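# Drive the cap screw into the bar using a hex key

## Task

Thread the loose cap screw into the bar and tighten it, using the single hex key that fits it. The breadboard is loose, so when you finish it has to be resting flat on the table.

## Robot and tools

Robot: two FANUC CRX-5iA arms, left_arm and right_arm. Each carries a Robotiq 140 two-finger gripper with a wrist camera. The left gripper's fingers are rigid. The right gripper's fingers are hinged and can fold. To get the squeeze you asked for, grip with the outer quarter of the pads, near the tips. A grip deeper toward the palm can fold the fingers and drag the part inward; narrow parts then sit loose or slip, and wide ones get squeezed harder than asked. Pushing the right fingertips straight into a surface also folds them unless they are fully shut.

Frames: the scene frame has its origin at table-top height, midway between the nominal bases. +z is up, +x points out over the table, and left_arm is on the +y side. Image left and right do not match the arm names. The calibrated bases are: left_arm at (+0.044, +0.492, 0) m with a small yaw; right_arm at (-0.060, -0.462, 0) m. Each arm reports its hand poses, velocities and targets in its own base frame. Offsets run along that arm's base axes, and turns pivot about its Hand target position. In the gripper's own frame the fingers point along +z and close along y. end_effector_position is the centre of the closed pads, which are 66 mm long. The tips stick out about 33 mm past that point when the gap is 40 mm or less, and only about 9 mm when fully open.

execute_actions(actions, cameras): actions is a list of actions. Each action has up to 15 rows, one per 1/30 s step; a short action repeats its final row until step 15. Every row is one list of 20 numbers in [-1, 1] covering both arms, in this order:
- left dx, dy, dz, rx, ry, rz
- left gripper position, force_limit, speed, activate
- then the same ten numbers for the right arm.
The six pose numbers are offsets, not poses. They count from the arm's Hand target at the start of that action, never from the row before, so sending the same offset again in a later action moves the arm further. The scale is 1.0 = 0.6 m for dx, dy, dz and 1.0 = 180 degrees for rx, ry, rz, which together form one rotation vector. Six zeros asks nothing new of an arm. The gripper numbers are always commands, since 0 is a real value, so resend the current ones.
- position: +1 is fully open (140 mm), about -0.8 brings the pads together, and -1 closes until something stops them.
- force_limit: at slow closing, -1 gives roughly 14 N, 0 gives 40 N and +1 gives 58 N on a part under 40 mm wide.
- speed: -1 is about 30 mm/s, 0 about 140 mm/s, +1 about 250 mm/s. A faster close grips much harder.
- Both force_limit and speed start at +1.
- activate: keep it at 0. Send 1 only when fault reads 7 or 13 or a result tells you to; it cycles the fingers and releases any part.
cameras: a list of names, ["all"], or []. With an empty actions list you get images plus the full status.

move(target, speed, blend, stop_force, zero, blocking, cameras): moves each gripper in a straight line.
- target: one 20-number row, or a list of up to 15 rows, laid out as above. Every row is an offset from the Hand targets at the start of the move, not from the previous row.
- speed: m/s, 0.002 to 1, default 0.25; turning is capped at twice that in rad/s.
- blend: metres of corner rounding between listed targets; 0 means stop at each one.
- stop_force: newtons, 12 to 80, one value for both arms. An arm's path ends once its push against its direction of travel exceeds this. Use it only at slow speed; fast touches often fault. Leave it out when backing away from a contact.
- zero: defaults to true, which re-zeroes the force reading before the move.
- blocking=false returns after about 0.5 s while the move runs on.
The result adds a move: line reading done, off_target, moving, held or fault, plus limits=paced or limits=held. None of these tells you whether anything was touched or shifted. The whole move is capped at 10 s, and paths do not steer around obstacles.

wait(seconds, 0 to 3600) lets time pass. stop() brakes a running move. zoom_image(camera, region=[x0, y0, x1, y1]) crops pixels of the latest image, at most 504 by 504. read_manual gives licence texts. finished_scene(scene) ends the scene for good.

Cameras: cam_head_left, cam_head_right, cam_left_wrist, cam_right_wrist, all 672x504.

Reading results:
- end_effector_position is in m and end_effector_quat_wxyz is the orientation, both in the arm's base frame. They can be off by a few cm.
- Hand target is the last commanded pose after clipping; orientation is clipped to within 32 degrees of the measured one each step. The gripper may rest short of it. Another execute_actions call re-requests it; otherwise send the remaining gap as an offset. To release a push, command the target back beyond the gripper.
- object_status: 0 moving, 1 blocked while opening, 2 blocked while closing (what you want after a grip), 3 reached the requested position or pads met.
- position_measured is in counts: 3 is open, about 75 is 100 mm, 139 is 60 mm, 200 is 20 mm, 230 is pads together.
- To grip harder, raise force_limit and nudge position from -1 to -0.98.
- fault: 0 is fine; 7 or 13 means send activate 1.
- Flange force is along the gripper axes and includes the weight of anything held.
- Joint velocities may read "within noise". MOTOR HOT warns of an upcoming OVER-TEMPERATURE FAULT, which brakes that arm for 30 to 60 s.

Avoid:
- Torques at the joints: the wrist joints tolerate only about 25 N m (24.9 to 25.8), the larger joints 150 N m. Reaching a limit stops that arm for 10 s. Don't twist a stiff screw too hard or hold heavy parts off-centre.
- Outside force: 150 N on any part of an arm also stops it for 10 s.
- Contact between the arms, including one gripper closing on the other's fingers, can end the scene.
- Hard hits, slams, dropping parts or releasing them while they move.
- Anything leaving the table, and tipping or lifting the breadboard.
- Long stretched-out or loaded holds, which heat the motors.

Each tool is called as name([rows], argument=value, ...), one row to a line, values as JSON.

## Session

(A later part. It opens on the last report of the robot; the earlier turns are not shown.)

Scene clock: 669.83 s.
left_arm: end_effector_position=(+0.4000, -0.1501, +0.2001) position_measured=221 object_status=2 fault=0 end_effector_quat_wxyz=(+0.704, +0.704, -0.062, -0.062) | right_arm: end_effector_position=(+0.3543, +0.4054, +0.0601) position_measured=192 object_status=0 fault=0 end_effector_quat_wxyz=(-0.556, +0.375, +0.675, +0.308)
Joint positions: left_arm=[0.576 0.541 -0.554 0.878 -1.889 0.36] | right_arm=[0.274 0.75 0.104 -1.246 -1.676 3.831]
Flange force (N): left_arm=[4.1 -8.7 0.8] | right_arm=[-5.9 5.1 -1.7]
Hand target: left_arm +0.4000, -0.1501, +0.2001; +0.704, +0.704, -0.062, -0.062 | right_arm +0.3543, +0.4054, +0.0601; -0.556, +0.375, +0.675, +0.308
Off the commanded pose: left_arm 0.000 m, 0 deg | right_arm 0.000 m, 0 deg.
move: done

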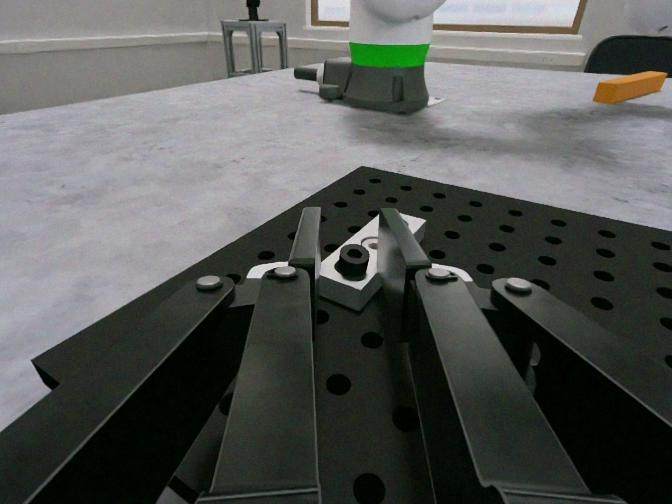

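move(target=[-0.1827, -0.542, -0.0672, -0.0401, 0.0016, 0.0865, -1, -0.3, -1, 0, 0.0607, -0.0972, 0.0223, 0, 0, 0, -0.5, -0.3, -0.8, 0], speed=0.2, cameras=["all"])

zoom_image(camera="cam_right_wrist", region=[250, 120, 450, 300])

zoom_image(camera="cam_left_wrist", region=[60, 180, 300, 360])

Scene clock: 712.67 s.
left_arm: end_effector_position=(+0.2904, -0.4753, +0.1597) position_measured=221 object_status=2 fault=0 end_effector_quat_wxyz=(+0.749, +0.660, +0.032, +0.036) | right_arm: end_effector_position=(+0.3907, +0.3471, +0.0734) position_measured=192 object_status=3 fault=0 end_effector_quat_wxyz=(-0.556, +0.375, +0.675, +0.308)
Joint positions: left_arm=[-0.819 0.492 -1.098 2.486 -1.712 -0.011] | right_arm=[0.171 0.768 0.181 -1.19 -1.776 3.804]
Flange force (N): left_arm=[-7.0 -13.3 1.9] | right_arm=[-6.0 6.0 -2.6]
Hand target: left_arm +0.2904, -0.4753, +0.1597; +0.749, +0.660, +0.032, +0.036 | right_arm +0.3907, +0.3471, +0.0734; -0.556, +0.375, +0.675, +0.308
Off the commanded pose: left_arm 0.000 m, 0 deg | right_arm 0.000 m, 0 deg.
move: done

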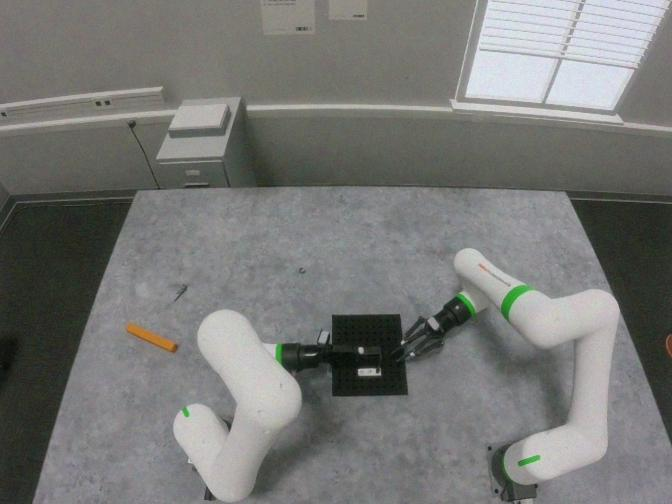

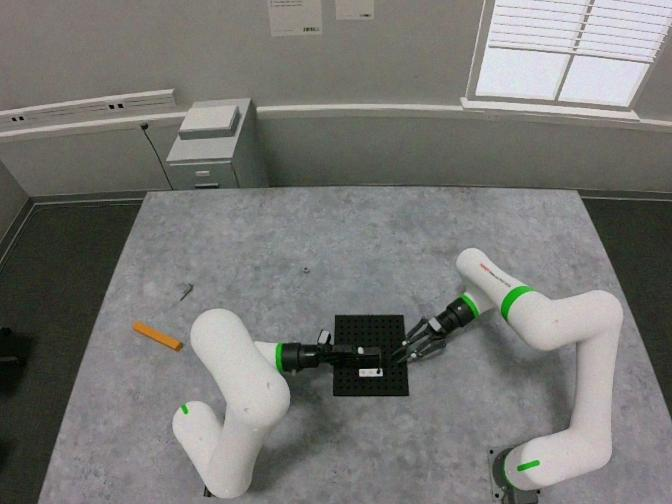

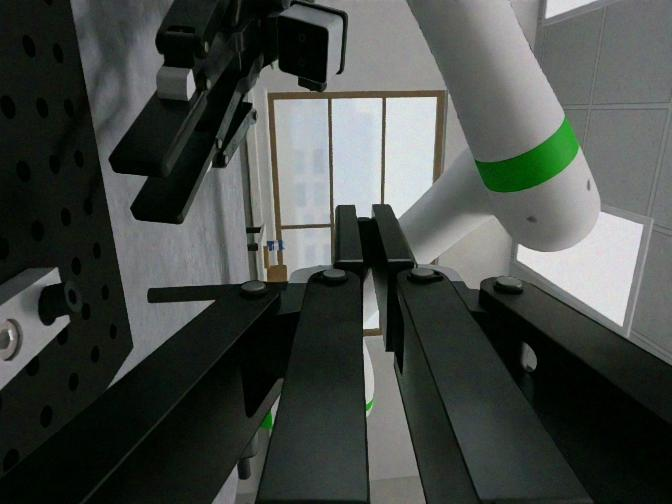

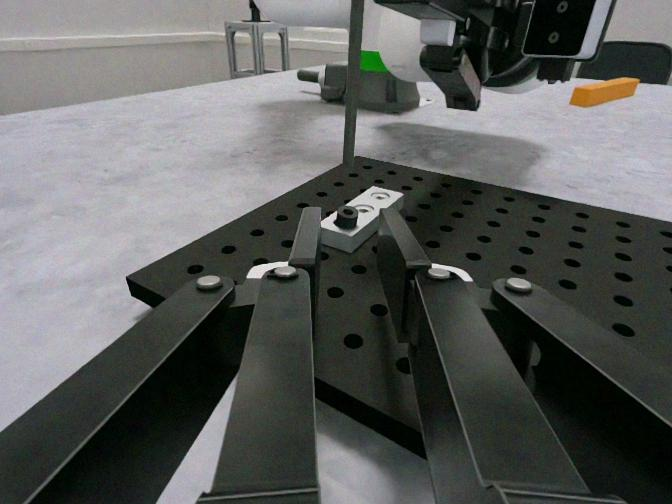

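Scaled by 2.520 from the camera's image (finer frame: 960x720).

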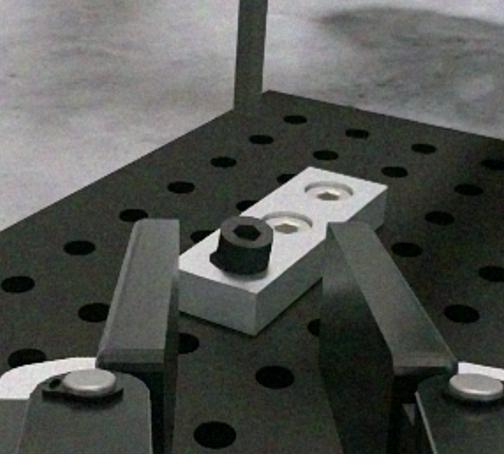

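Scaled by 2.100 from the camera's image (finer frame: 960x720).

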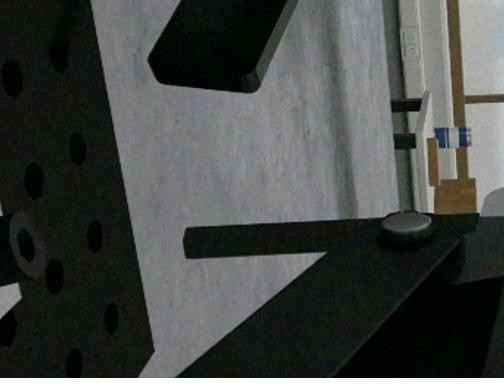

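zoom_image(camera="cam_left_wrist", region=[140, 260, 260, 320])

zoom_image(camera="cam_right_wrist", region=[300, 0, 400, 180])

zoom_image(camera="cam_left_wrist", region=[0, 240, 120, 360])

zoom_image(camera="cam_right_wrist", region=[320, 190, 380, 250])

Scaled by 4.200 from the camera's image (finer frame: 960x720).

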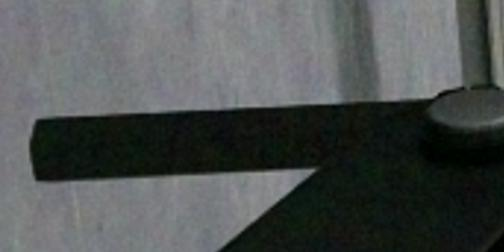

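Scaled by 2.800 from the camera's image (finer frame: 960x720).

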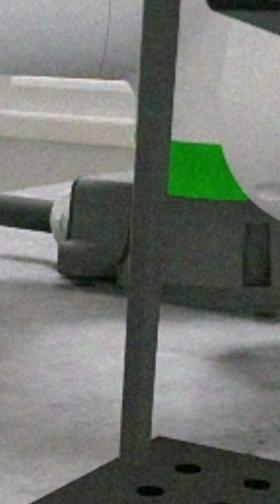

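Scaled by 4.200 from the camera's image (finer frame: 960x720).

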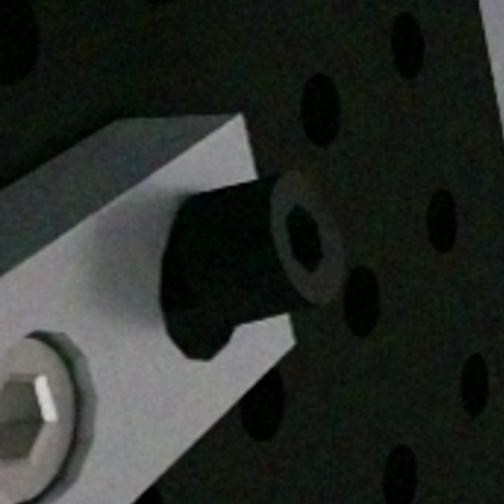

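Scaled by 8.400 from the camera's image (finer frame: 960x720).

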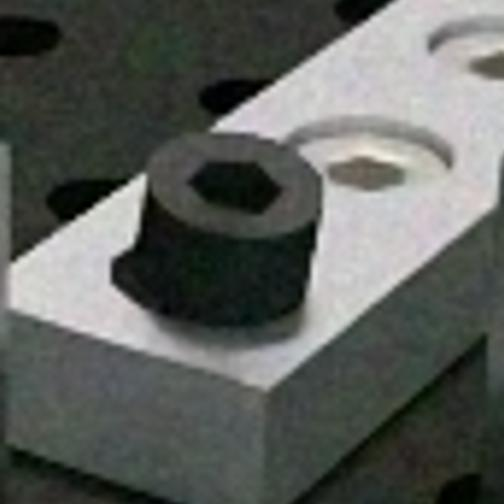

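move([
  [0.066, 0.4088, 0.067, 0, 0, 0, -1, -0.3, -1, 0, 0, 0, 0.12, 0, 0, 0, -0.5, -0.3, -0.8, 0],
  [0.066, 0.4088, 0.067, 0, 0, 0, -1, -0.3, -1, 0, -0.0837, 0.134, 0.061, -0.4268, -0.1224, -0.1485, -0.5, -0.3, -0.8, 0],
], speed=[0.3, 0.35], blend=[0.03, 0], cameras=["cam_right_wrist", "cam_left_wrist"])

zoom_image(camera="cam_right_wrist", region=[280, 180, 440, 320])

Scene clock: 753.53 s.
left_arm: end_effector_position=(+0.3300, -0.2300, +0.1999) position_measured=221 object_status=2 fault=0 end_effector_quat_wxyz=(+0.749, +0.660, +0.032, +0.036) | right_arm: end_effector_position=(+0.3405, +0.4275, +0.1101) position_measured=192 object_status=3 fault=0 end_effector_quat_wxyz=(+0.000, +0.708, +0.707, +0.000)
Joint positions: left_arm=[0.572 0.366 -1.083 1.113 -1.752 0.11] | right_arm=[1.139 0.286 0.022 0.001 -1.307 2.001]
Flange force (N): left_arm=[2.6 -11.0 3.7] | right_arm=[3.1 4.1 1.6]
Hand target: left_arm +0.3300, -0.2300, +0.1999; +0.749, +0.660, +0.032, +0.036 | right_arm +0.3405, +0.4275, +0.1100; +0.000, +0.708, +0.707, +0.000
Off the commanded pose: left_arm 0.000 m, 0 deg | right_arm 0.000 m, 0 deg.
move: done
Images, in order (width x height): cam_left_wrist 672x504, cam_right_wrist 672x504.

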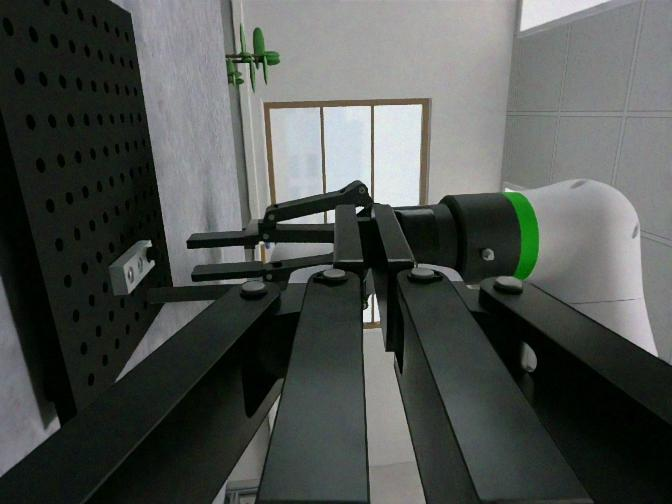

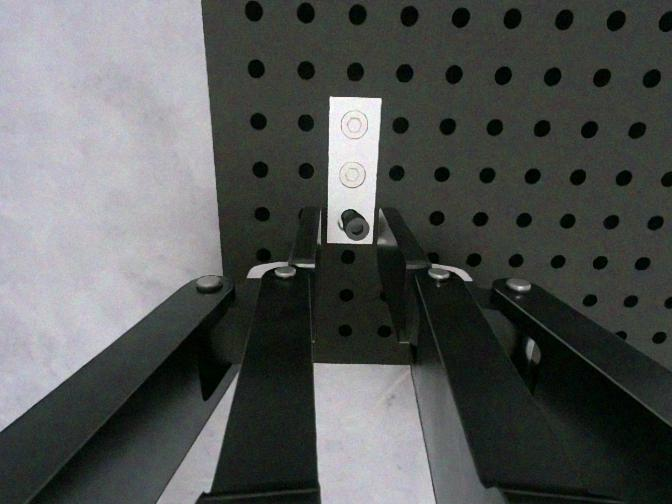

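Scaled by 3.150 from the camera's image (finer frame: 960x720).

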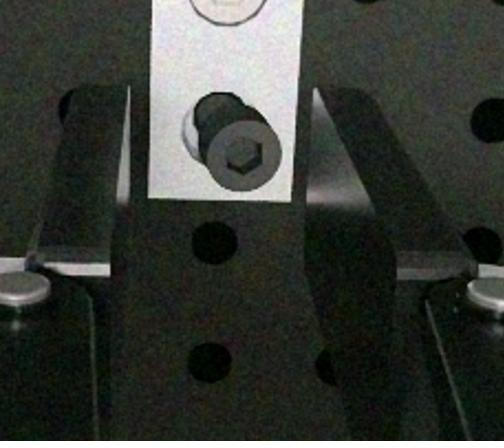

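move(target=[0, 0, 0, 0, 0, 0, -1, -0.3, -1, 0, 0, -0.0067, -0.0433, 0, 0, -0.1944, -0.5, -0.3, -0.8, 0], speed=0.1, cameras=["cam_right_wrist", "cam_left_wrist"])

zoom_image(camera="cam_right_wrist", region=[280, 180, 440, 320])

zoom_image(camera="cam_left_wrist", region=[90, 210, 210, 310])

Scene clock: 786.70 s.
left_arm: end_effector_position=(+0.3300, -0.2300, +0.1999) position_measured=221 object_status=2 fault=0 end_effector_quat_wxyz=(+0.749, +0.660, +0.032, +0.036) | right_arm: end_effector_position=(+0.3405, +0.4234, +0.0841) position_measured=192 object_status=3 fault=0 end_effector_quat_wxyz=(+0.000, +0.887, +0.461, +0.000)
Joint positions: left_arm=[0.572 0.366 -1.083 1.113 -1.752 0.11] | right_arm=[1.136 0.297 -0.026 0.001 -1.248 1.394]
Flange force (N): left_arm=[3.2 -11.3 3.6] | right_arm=[5.7 1.4 1.5]
Hand target: left_arm +0.3300, -0.2300, +0.1999; +0.749, +0.660, +0.032, +0.036 | right_arm +0.3405, +0.4235, +0.0841; +0.000, +0.887, +0.461, +0.000
Off the commanded pose: left_arm 0.000 m, 0 deg | right_arm 0.000 m, 0 deg.
move: done
Images, in order (width x height): cam_left_wrist 672x504, cam_right_wrist 672x504.

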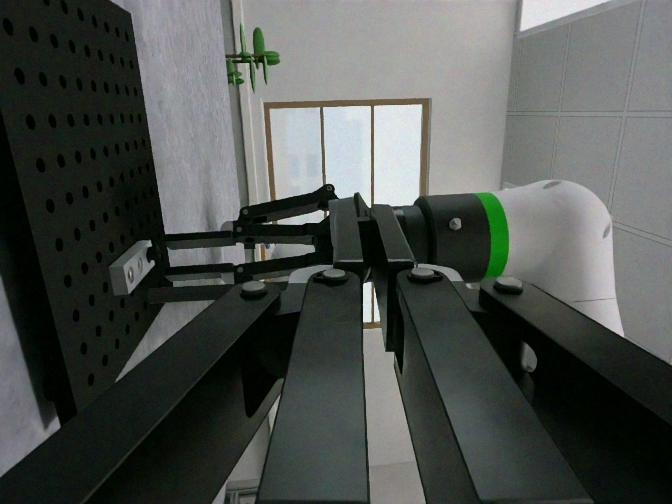

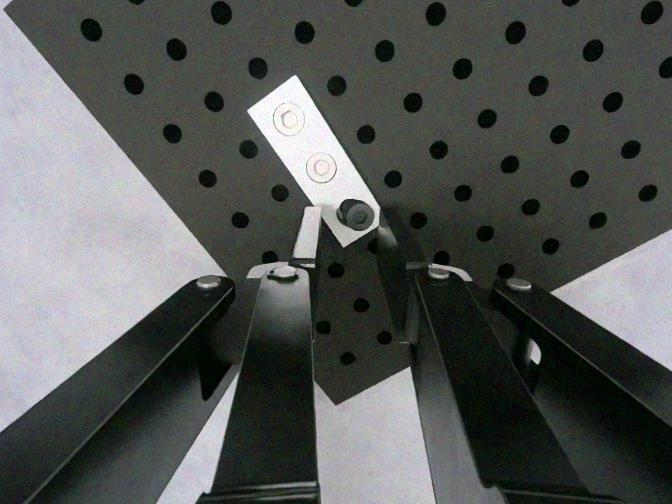

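Scaled by 3.150 from the camera's image (finer frame: 960x720).

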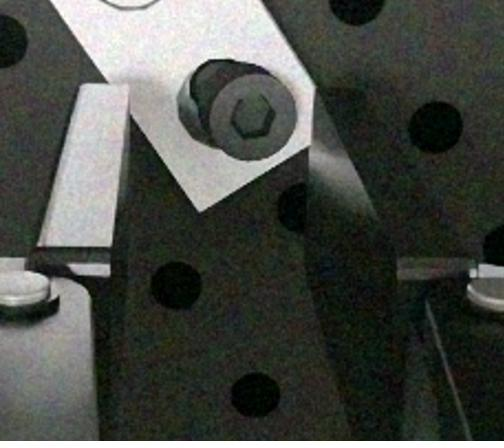

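Scaled by 4.200 from the camera's image (finer frame: 960x720).

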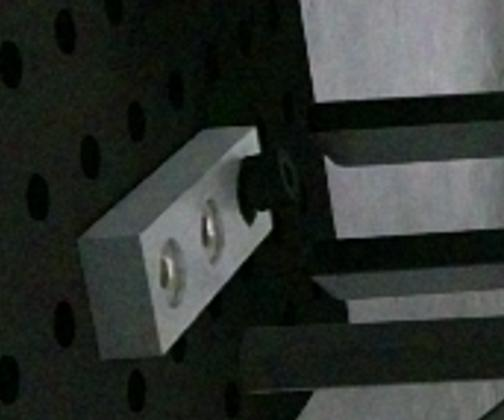

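zoom_image(camera="cam_right_wrist", region=[240, 70, 390, 250])

Scaled by 2.800 from the camera's image (finer frame: 960x720).

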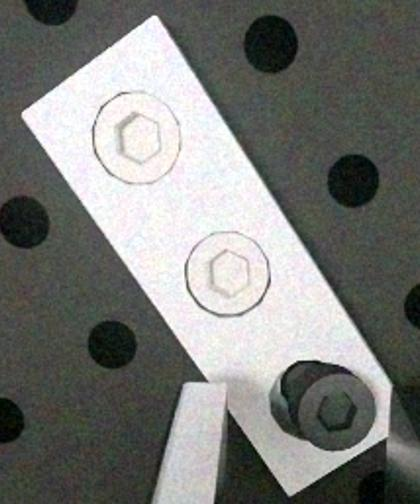

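move(target=[0, 0, 0, 0, 0, 0, -1, -0.3, -1, 0, 0.0088, 0.0087, -0.01, 0, 0, 0, -0.5, -0.3, -0.8, 0], speed=0.05, cameras=["cam_right_wrist"])

zoom_image(camera="cam_right_wrist", region=[240, 90, 420, 270])

zoom_image(camera="cam_right_wrist", region=[320, 190, 400, 270])

Scene clock: 865.00 s.
left_arm: end_effector_position=(+0.3300, -0.2300, +0.1999) position_measured=221 object_status=2 fault=0 end_effector_quat_wxyz=(+0.749, +0.660, +0.032, +0.036) | right_arm: end_effector_position=(+0.3457, +0.4286, +0.0781) position_measured=192 object_status=3 fault=0 end_effector_quat_wxyz=(+0.000, +0.887, +0.461, +0.000)
Joint positions: left_arm=[0.572 0.366 -1.083 1.113 -1.752 0.11] | right_arm=[1.131 0.319 -0.012 0.001 -1.24 1.398]
Flange force (N): left_arm=[2.4 -10.9 3.0] | right_arm=[5.6 2.1 2.4]
Hand target: left_arm +0.3300, -0.2300, +0.1999; +0.749, +0.660, +0.032, +0.036 | right_arm +0.3458, +0.4287, +0.0781; +0.000, +0.887, +0.461, +0.000
Off the commanded pose: left_arm 0.000 m, 0 deg | right_arm 0.000 m, 0 deg.
move: done

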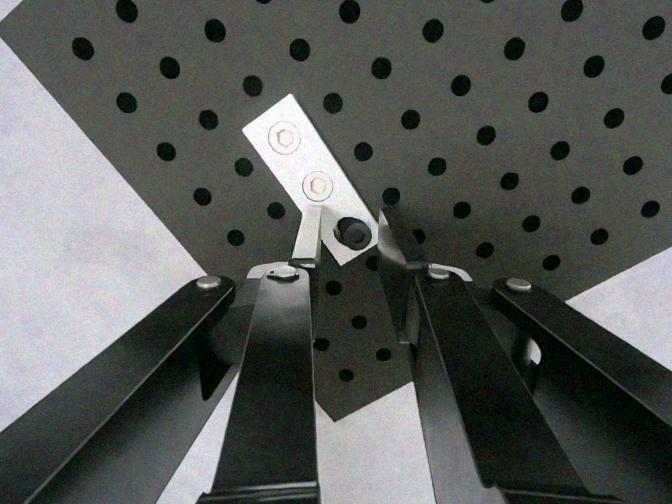

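Scaled by 2.800 from the camera's image (finer frame: 960x720).

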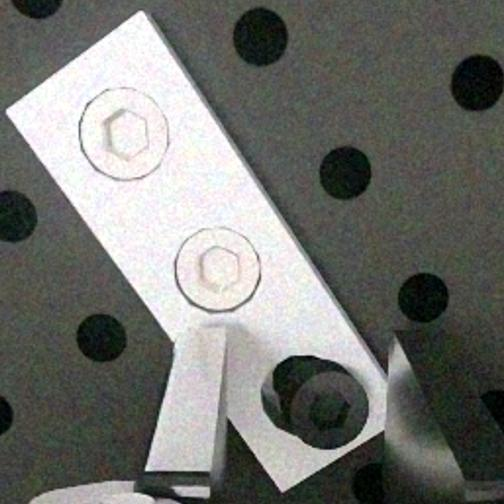

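Scaled by 6.300 from the camera's image (finer frame: 960x720).

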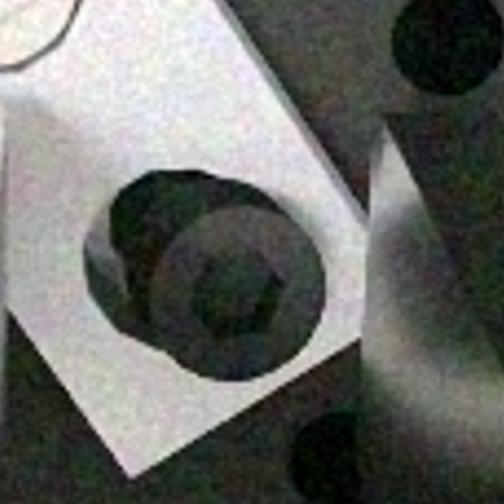

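move(target=[0, 0, 0, 0, 0, 0, -1, -0.3, -1, 0, 0, 0, 0.0017, 0, 0, -0.5, -0.5, -0.3, -0.8, 0], speed=0.6, cameras=["cam_right_wrist"])

zoom_image(camera="cam_right_wrist", region=[300, 150, 480, 330])

Scene clock: 874.83 s.
left_arm: end_effector_position=(+0.3300, -0.2300, +0.1999) position_measured=221 object_status=2 fault=0 end_effector_quat_wxyz=(+0.749, +0.660, +0.032, +0.036) | right_arm: end_effector_position=(+0.3458, +0.4287, +0.0791) position_measured=192 object_status=3 fault=0 end_effector_quat_wxyz=(+0.000, +0.954, -0.301, +0.000)
Joint positions: left_arm=[0.572 0.366 -1.083 1.113 -1.752 0.11] | right_arm=[1.13 0.319 -0.01 0 -1.243 -0.171]
Flange force (N): left_arm=[2.6 -11.1 3.3] | right_arm=[2.1 -6.6 1.2]
Hand target: left_arm +0.3300, -0.2300, +0.1999; +0.749, +0.660, +0.032, +0.036 | right_arm +0.3458, +0.4287, +0.0791; +0.000, +0.954, -0.301, +0.000
Off the commanded pose: left_arm 0.000 m, 0 deg | right_arm 0.000 m, 0 deg.
move: done

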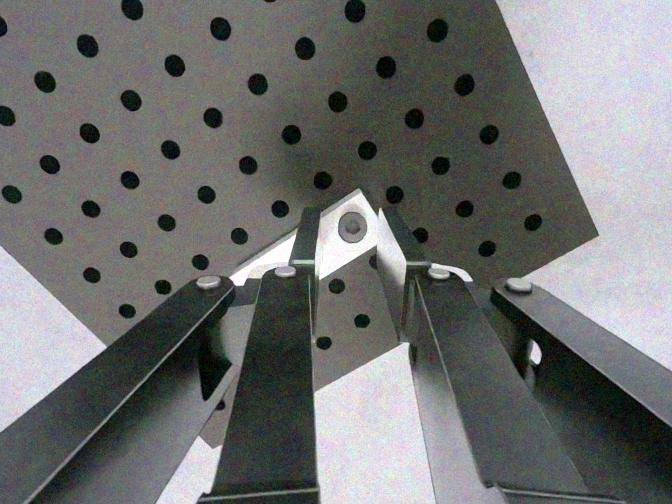

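Scaled by 2.800 from the camera's image (finer frame: 960x720).

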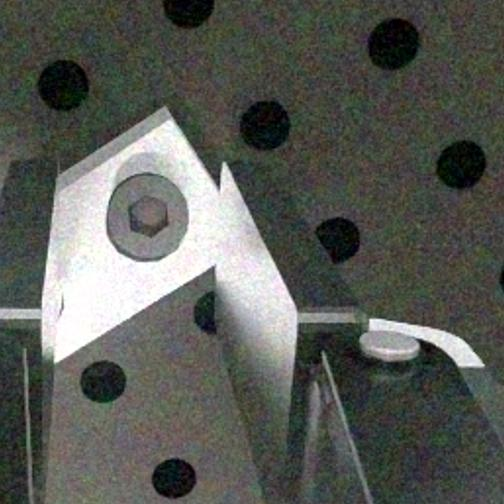

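move([
  [0, 0, 0, 0, 0, 0, -1, -0.3, -1, 0, 0, -0.0012, 0, 0, 0, 0.5, -0.5, -0.3, -0.8, 0],
  [0, 0, 0, 0, 0, 0, -1, -0.3, -1, 0, 0, -0.0012, -0.0157, 0, 0, 0.5, -0.5, -0.3, -0.8, 0],
  [0, 0, 0, 0, 0, 0, -1, -0.3, -1, 0, 0, -0.0012, -0.0157, 0, 0, 0.5, -1, -0.3, -1, 0],
], speed=[0.6, 0.05, 0.05], cameras=["cam_right_wrist", "cam_left_wrist"])

zoom_image(camera="cam_right_wrist", region=[290, 170, 410, 290])

zoom_image(camera="cam_left_wrist", region=[90, 210, 210, 310])

Scene clock: 899.07 s.
left_arm: end_effector_position=(+0.3300, -0.2300, +0.1999) position_measured=221 object_status=2 fault=0 end_effector_quat_wxyz=(+0.749, +0.660, +0.032, +0.036) | right_arm: end_effector_position=(+0.3458, +0.4280, +0.0697) position_measured=212 object_status=0 fault=0 end_effector_quat_wxyz=(+0.000, +0.887, +0.461, +0.000)
Joint positions: left_arm=[0.572 0.366 -1.083 1.113 -1.752 0.11] | right_arm=[1.13 0.325 -0.026 0.001 -1.221 1.399]
Flange force (N): left_arm=[2.7 -11.2 3.0] | right_arm=[5.9 1.6 -49.1]
Hand target: left_arm +0.3300, -0.2300, +0.1999; +0.749, +0.660, +0.032, +0.036 | right_arm +0.3458, +0.4280, +0.0697; +0.000, +0.887, +0.461, +0.000
Off the commanded pose: left_arm 0.000 m, 0 deg | right_arm 0.000 m, 0 deg.
move: done
Images, in order (width x height): cam_left_wrist 672x504, cam_right_wrist 672x504.

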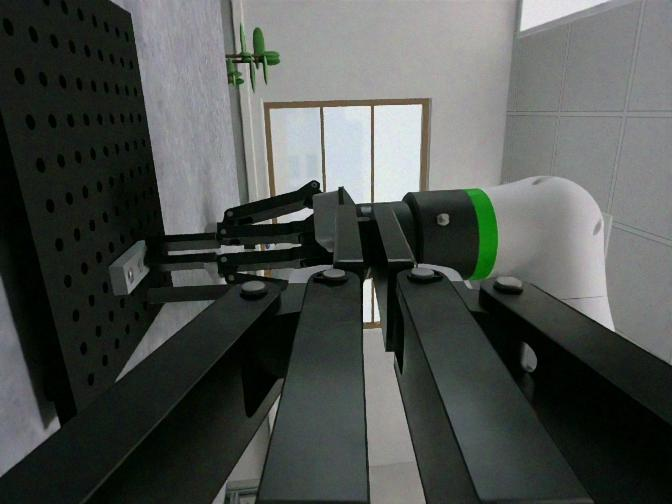

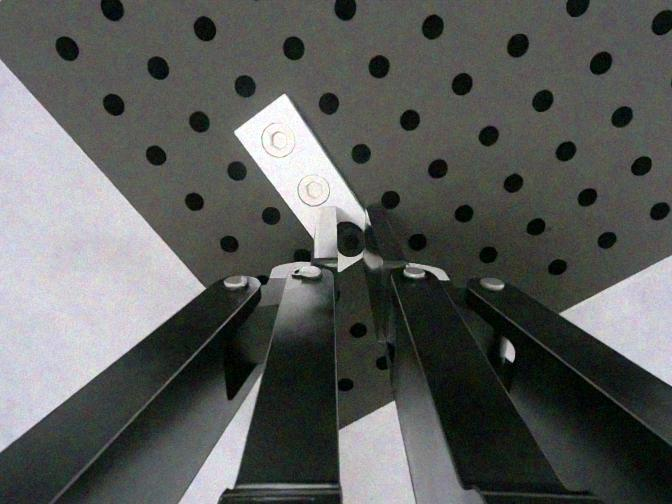

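Scaled by 4.200 from the camera's image (finer frame: 960x720).

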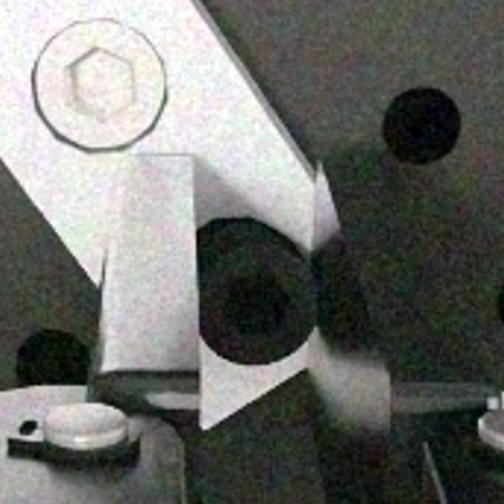

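Scaled by 4.200 from the camera's image (finer frame: 960x720).

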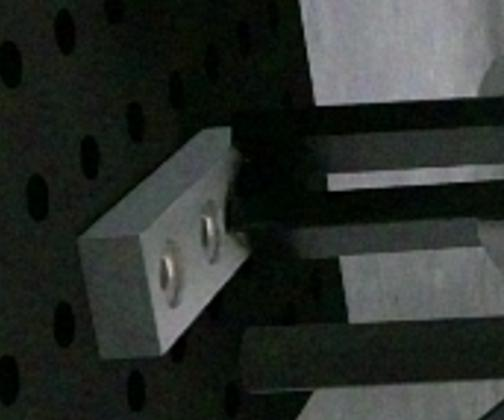

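move(target=[0, 0, 0, 0, 0, 0, -1, -0.3, -1, 0, 0, 0, 0.0017, 0, 0, 0, -1, -0.3, -1, 0], speed=0.02)

Scene clock: 902.37 s.
left_arm: end_effector_position=(+0.3300, -0.2300, +0.1999) position_measured=221 object_status=2 fault=0 end_effector_quat_wxyz=(+0.749, +0.660, +0.032, +0.036) | right_arm: end_effector_position=(+0.3457, +0.4279, +0.0706) position_measured=212 object_status=2 fault=0 end_effector_quat_wxyz=(+0.000, +0.887, +0.461, +0.000)
Joint positions: left_arm=[0.572 0.366 -1.083 1.113 -1.752 0.11] | right_arm=[1.13 0.324 -0.024 0.001 -1.223 1.399]
Flange force (N): left_arm=[2.5 -11.1 3.1] | right_arm=[6.2 6.5 -0.7]
Hand target: left_arm +0.3300, -0.2300, +0.1999; +0.749, +0.660, +0.032, +0.036 | right_arm +0.3458, +0.4280, +0.0707; +0.000, +0.887, +0.461, +0.000
Off the commanded pose: left_arm 0.000 m, 0 deg | right_arm 0.000 m, 0 deg.
move: done

move([
  [0, 0, 0, 0, 0, 0, -1, -0.3, -1, 0, 0, 0, 0, 0, 0, -0.6667, -1, -0.3, -1, 0],
  [0, 0, 0, 0, 0, 0, -1, -0.3, -1, 0, 0, 0, 0, 0, 0, 0.6667, -1, -0.3, -1, 0],
  [0, 0, 0, 0, 0, 0, -1, -0.3, -1, 0, 0, 0, 0, 0, 0, 0.3611, -1, -0.3, -1, 0],
], speed=0.45, blend=[0.1, 0.1, 0], cameras=["cam_right_wrist", "cam_left_wrist"])

zoom_image(camera="cam_right_wrist", region=[290, 170, 410, 290])

zoom_image(camera="cam_left_wrist", region=[90, 210, 210, 310])

Scene clock: 915.30 s.
left_arm: end_effector_position=(+0.3300, -0.2300, +0.1999) position_measured=221 object_status=2 fault=0 end_effector_quat_wxyz=(+0.749, +0.660, +0.032, +0.036) | right_arm: end_effector_position=(+0.3458, +0.4279, +0.0707) position_measured=212 object_status=2 fault=0 end_effector_quat_wxyz=(+0.000, +0.501, +0.866, +0.000)
Joint positions: left_arm=[0.572 0.366 -1.083 1.113 -1.752 0.11] | right_arm=[1.13 0.323 -0.025 0.001 -1.222 -3.75]
Flange force (N): left_arm=[3.1 -11.1 3.8] | right_arm=[3.7 6.6 0.5]
Hand target: left_arm +0.3300, -0.2300, +0.1999; +0.749, +0.660, +0.032, +0.036 | right_arm +0.3458, +0.4280, +0.0707; +0.000, +0.501, +0.866, +0.000
Off the commanded pose: left_arm 0.000 m, 0 deg | right_arm 0.000 m, 0 deg.
move: done
Images, in order (width x height): cam_left_wrist 672x504, cam_right_wrist 672x504.

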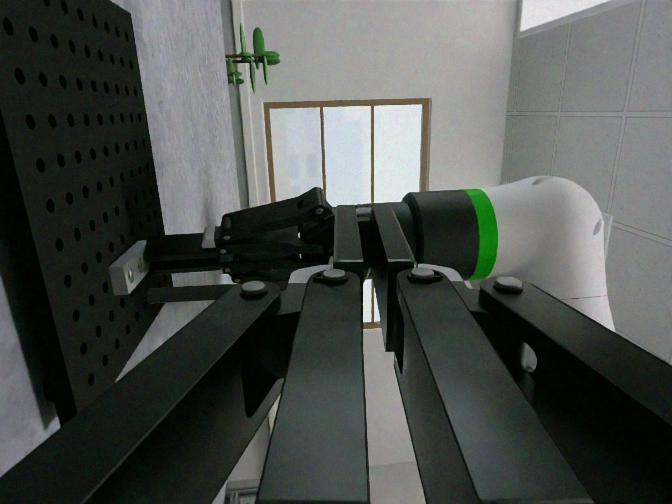

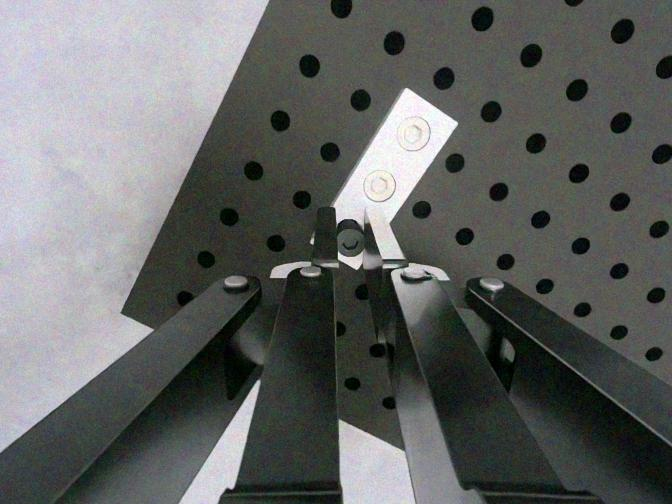

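Scaled by 4.200 from the camera's image (finer frame: 960x720).

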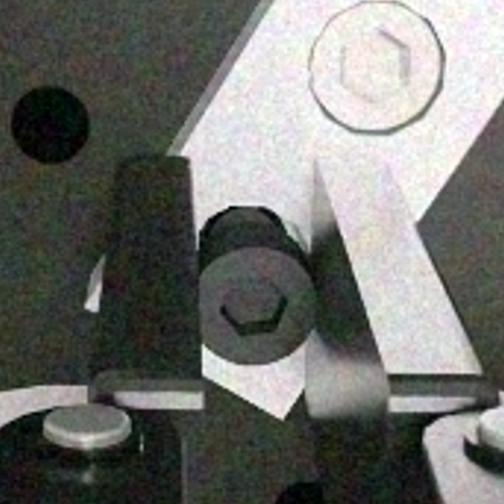

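Scaled by 4.200 from the camera's image (finer frame: 960x720).

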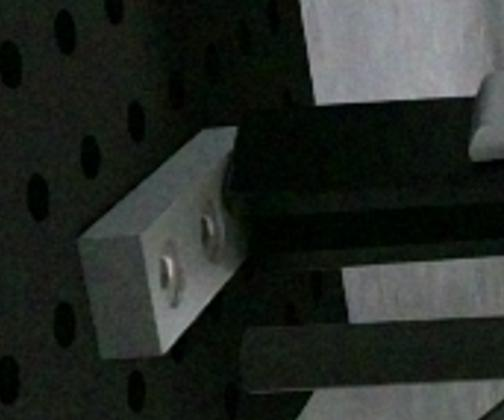

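move([
  [0, 0, 0, 0, 0, 0, -1, -0.3, -1, 0, 0, 0, 0, 0, 0, 0, -0.55, -0.3, 0, 0],
  [0, 0, 0, 0, 0, 0, -1, -0.3, -1, 0, 0, 0, 0, 0, 0, 0.6667, -0.55, -0.3, 0, 0],
  [0, 0, 0, 0, 0, 0, -1, -0.3, -1, 0, 0, 0, 0, 0, 0, -0.6667, -0.55, -0.3, 0, 0],
  [0, 0, 0, 0, 0, 0, -1, -0.3, -1, 0, 0, 0, 0, 0, 0, 0.2222, -0.55, -0.3, 0, 0],
  [0, 0, 0, 0, 0, 0, -1, -0.3, -1, 0, 0, 0, 0, 0, 0, 0.2222, -1, -0.3, -1, 0],
], speed=0.9, blend=[0, 0.1, 0.1, 0, 0])

move([
  [0, 0, 0, 0, 0, 0, -1, -0.3, -1, 0, 0, 0, 0, 0, 0, -0.6667, -1, -0.3, -1, 0],
  [0, 0, 0, 0, 0, 0, -1, -0.3, -1, 0, 0, 0, 0, 0, 0, 0.6667, -1, -0.3, -1, 0],
  [0, 0, 0, 0, 0, 0, -1, -0.3, -1, 0, 0, 0, 0, 0, 0, -0.2222, -1, -0.3, -1, 0],
], speed=0.5, blend=[0.1, 0.1, 0], cameras=["cam_right_wrist", "cam_left_wrist"])

zoom_image(camera="cam_right_wrist", region=[290, 170, 410, 290])

Scene clock: 934.20 s.
left_arm: end_effector_position=(+0.3300, -0.2300, +0.1999) position_measured=221 object_status=2 fault=0 end_effector_quat_wxyz=(+0.749, +0.660, +0.032, +0.036) | right_arm: end_effector_position=(+0.3458, +0.4280, +0.0707) position_measured=211 object_status=0 fault=0 end_effector_quat_wxyz=(+0.000, +0.174, +0.985, +0.000)
Joint positions: left_arm=[0.572 0.366 -1.083 1.113 -1.752 0.11] | right_arm=[1.13 0.323 -0.025 0 -1.222 3.232]
Flange force (N): left_arm=[2.4 -11.1 3.3] | right_arm=[-3.3 4.0 -3.6]
Hand target: left_arm +0.3300, -0.2300, +0.1999; +0.749, +0.660, +0.032, +0.036 | right_arm +0.3458, +0.4280, +0.0707; +0.000, +0.174, +0.985, +0.000
Off the commanded pose: left_arm 0.000 m, 0 deg | right_arm 0.000 m, 0 deg.
move: done

Scene clock: 942.60 s.
left_arm: end_effector_position=(+0.3300, -0.2300, +0.1999) position_measured=221 object_status=2 fault=0 end_effector_quat_wxyz=(+0.749, +0.660, +0.032, +0.036) | right_arm: end_effector_position=(+0.3458, +0.4279, +0.0707) position_measured=212 object_status=2 fault=0 end_effector_quat_wxyz=(+0.000, +0.501, +0.866, +0.000)
Joint positions: left_arm=[0.572 0.366 -1.083 1.113 -1.752 0.11] | right_arm=[1.13 0.323 -0.025 0.001 -1.222 -3.75]
Flange force (N): left_arm=[2.3 -10.8 3.4] | right_arm=[4.9 3.2 -5.4]
Hand target: left_arm +0.3300, -0.2300, +0.1999; +0.749, +0.660, +0.032, +0.036 | right_arm +0.3458, +0.4280, +0.0707; +0.000, +0.501, +0.866, +0.000
Off the commanded pose: left_arm 0.000 m, 0 deg | right_arm 0.000 m, 0 deg.
move: done; blend cut to 0 m at target 1
Images, in order (width x height): cam_left_wrist 672x504, cam_right_wrist 672x504.

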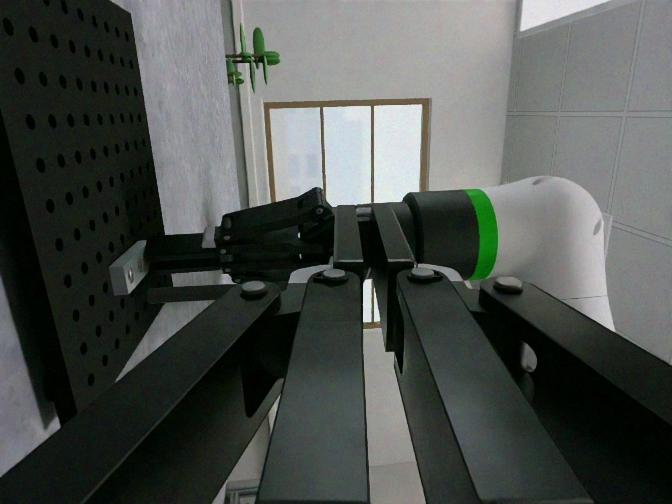

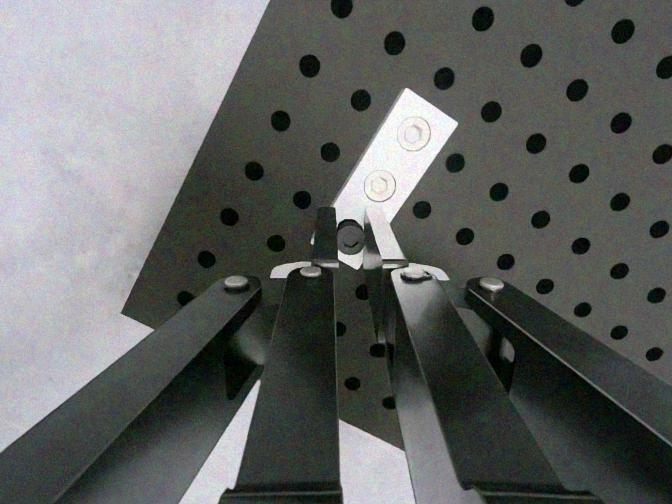

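Scaled by 4.200 from the camera's image (finer frame: 960x720).

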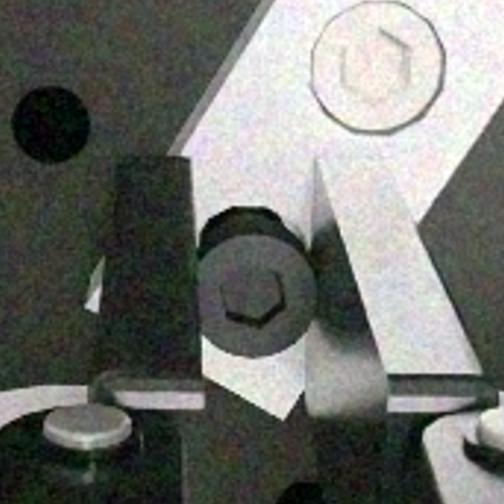

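move([
  [0, 0, 0, 0, 0, 0, -1, -0.3, -1, 0, 0, 0, 0, 0, 0, 0, -0.5, -0.3, 0, 0],
  [0, 0, 0, 0, 0, 0, -1, -0.3, -1, 0, 0, 0, 0.0833, 0, 0, 0, -0.5, -0.3, 0, 0],
], speed=0.3, cameras=["cam_right_wrist", "cam_left_wrist"])

zoom_image(camera="cam_left_wrist", region=[90, 210, 210, 310])

zoom_image(camera="cam_right_wrist", region=[290, 170, 410, 290])

Scene clock: 947.77 s.
left_arm: end_effector_position=(+0.3300, -0.2300, +0.1999) position_measured=221 object_status=2 fault=0 end_effector_quat_wxyz=(+0.749, +0.660, +0.032, +0.036) | right_arm: end_effector_position=(+0.3457, +0.4280, +0.1206) position_measured=192 object_status=3 fault=0 end_effector_quat_wxyz=(+0.000, +0.500, +0.866, +0.000)
Joint positions: left_arm=[0.572 0.366 -1.083 1.113 -1.752 0.11] | right_arm=[1.13 0.288 0.051 0.001 -1.333 -3.75]
Flange force (N): left_arm=[2.5 -10.6 3.3] | right_arm=[1.0 6.6 0.7]
Hand target: left_arm +0.3300, -0.2300, +0.1999; +0.749, +0.660, +0.032, +0.036 | right_arm +0.3458, +0.4280, +0.1207; +0.000, +0.501, +0.866, +0.000
Off the commanded pose: left_arm 0.000 m, 0 deg | right_arm 0.000 m, 0 deg.
move: done
Images, in order (width x height): cam_left_wrist 672x504, cam_right_wrist 672x504.

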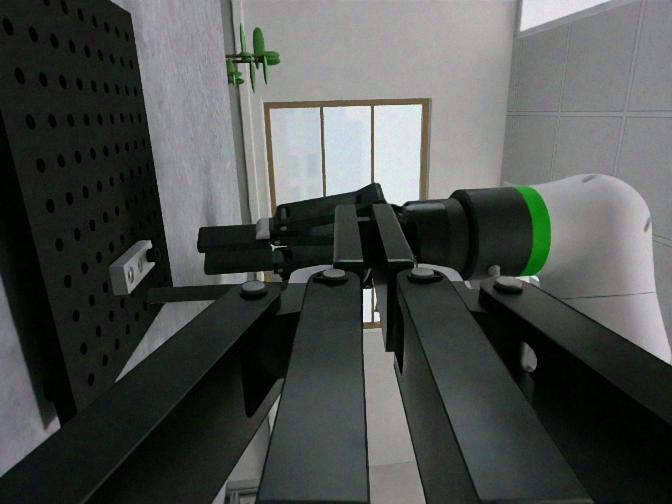

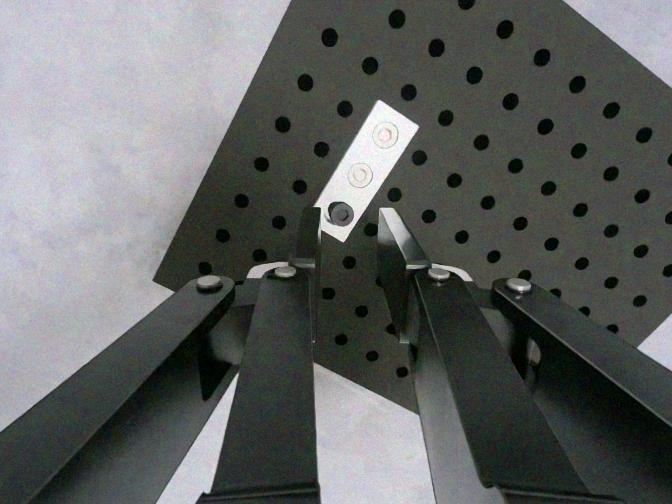

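Scaled by 4.200 from the camera's image (finer frame: 960x720).

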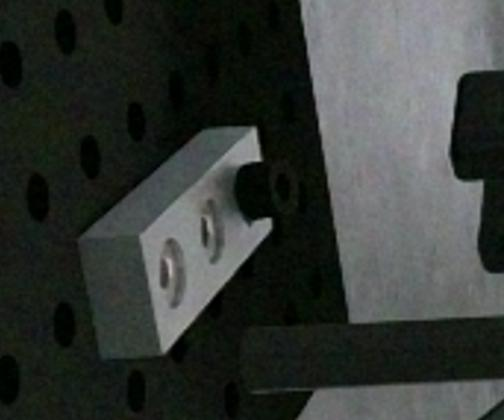

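Scaled by 4.200 from the camera's image (finer frame: 960x720).

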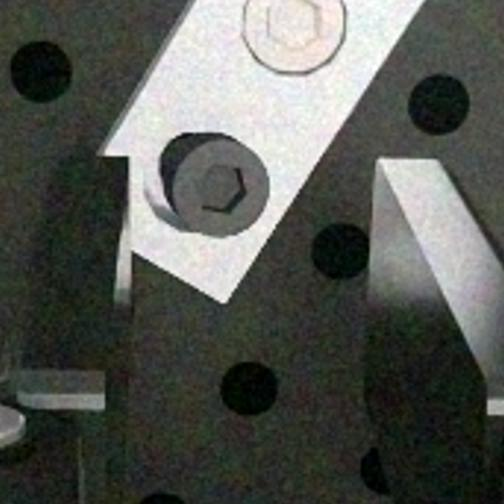

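move([
  [0, 0, 0, 0, 0, 0, -1, -0.3, -1, 0, -0.001, 0.0017, 0, 0, 0, 0.6667, -0.5, -0.3, 0, 0],
  [0, 0, 0, 0, 0, 0, -1, -0.3, -1, 0, -0.001, 0.0017, 0, 0, 0, -0.6667, -0.5, -0.3, 0, 0],
  [0, 0, 0, 0, 0, 0, -1, -0.3, -1, 0, -0.001, 0.0017, -0.055, 0, 0, 0.1278, -0.5, -0.3, 0, 0],
  [0, 0, 0, 0, 0, 0, -1, -0.3, -1, 0, -0.001, 0.0017, -0.0787, 0, 0, 0.1278, -0.5, -0.3, 0, 0],
  [0, 0, 0, 0, 0, 0, -1, -0.3, -1, 0, -0.001, 0.0017, -0.0787, 0, 0, 0.1278, -1, -0.3, -1, 0],
], speed=[0.9, 0.9, 0.9, 0.1, 0.1], blend=[0.1, 0.1, 0, 0, 0], cameras=["cam_right_wrist"])

zoom_image(camera="cam_right_wrist", region=[290, 170, 410, 290])

Scene clock: 1000.77 s.
left_arm: end_effector_position=(+0.3300, -0.2300, +0.1999) position_measured=221 object_status=2 fault=0 end_effector_quat_wxyz=(+0.749, +0.660, +0.032, +0.036) | right_arm: end_effector_position=(+0.3452, +0.4290, +0.0734) position_measured=212 object_status=0 fault=0 end_effector_quat_wxyz=(+0.000, +0.318, +0.948, +0.000)
Joint positions: left_arm=[0.572 0.366 -1.083 1.113 -1.752 0.11] | right_arm=[1.132 0.322 -0.02 0 -1.228 2.933]
Flange force (N): left_arm=[2.6 -11.0 3.1] | right_arm=[-1.6 6.3 1.2]
Hand target: left_arm +0.3300, -0.2300, +0.1999; +0.749, +0.660, +0.032, +0.036 | right_arm +0.3452, +0.4290, +0.0734; +0.000, +0.318, +0.948, +0.000
Off the commanded pose: left_arm 0.000 m, 0 deg | right_arm 0.000 m, 0 deg.
move: done

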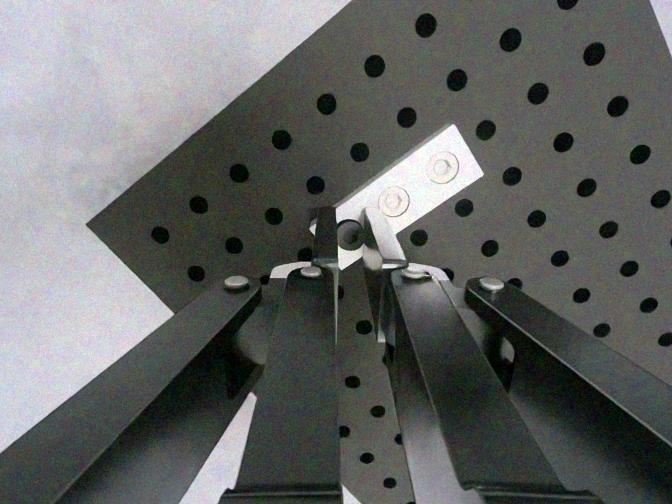

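Scaled by 4.200 from the camera's image (finer frame: 960x720).

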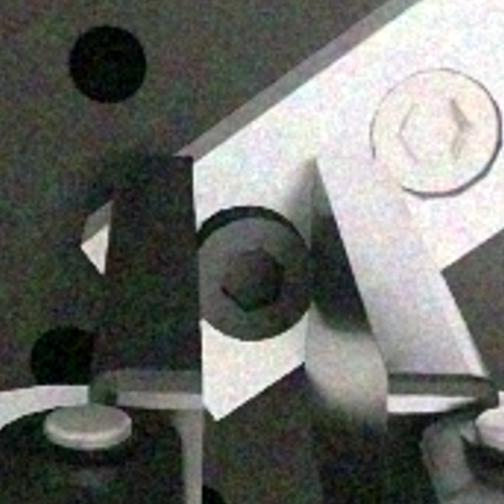

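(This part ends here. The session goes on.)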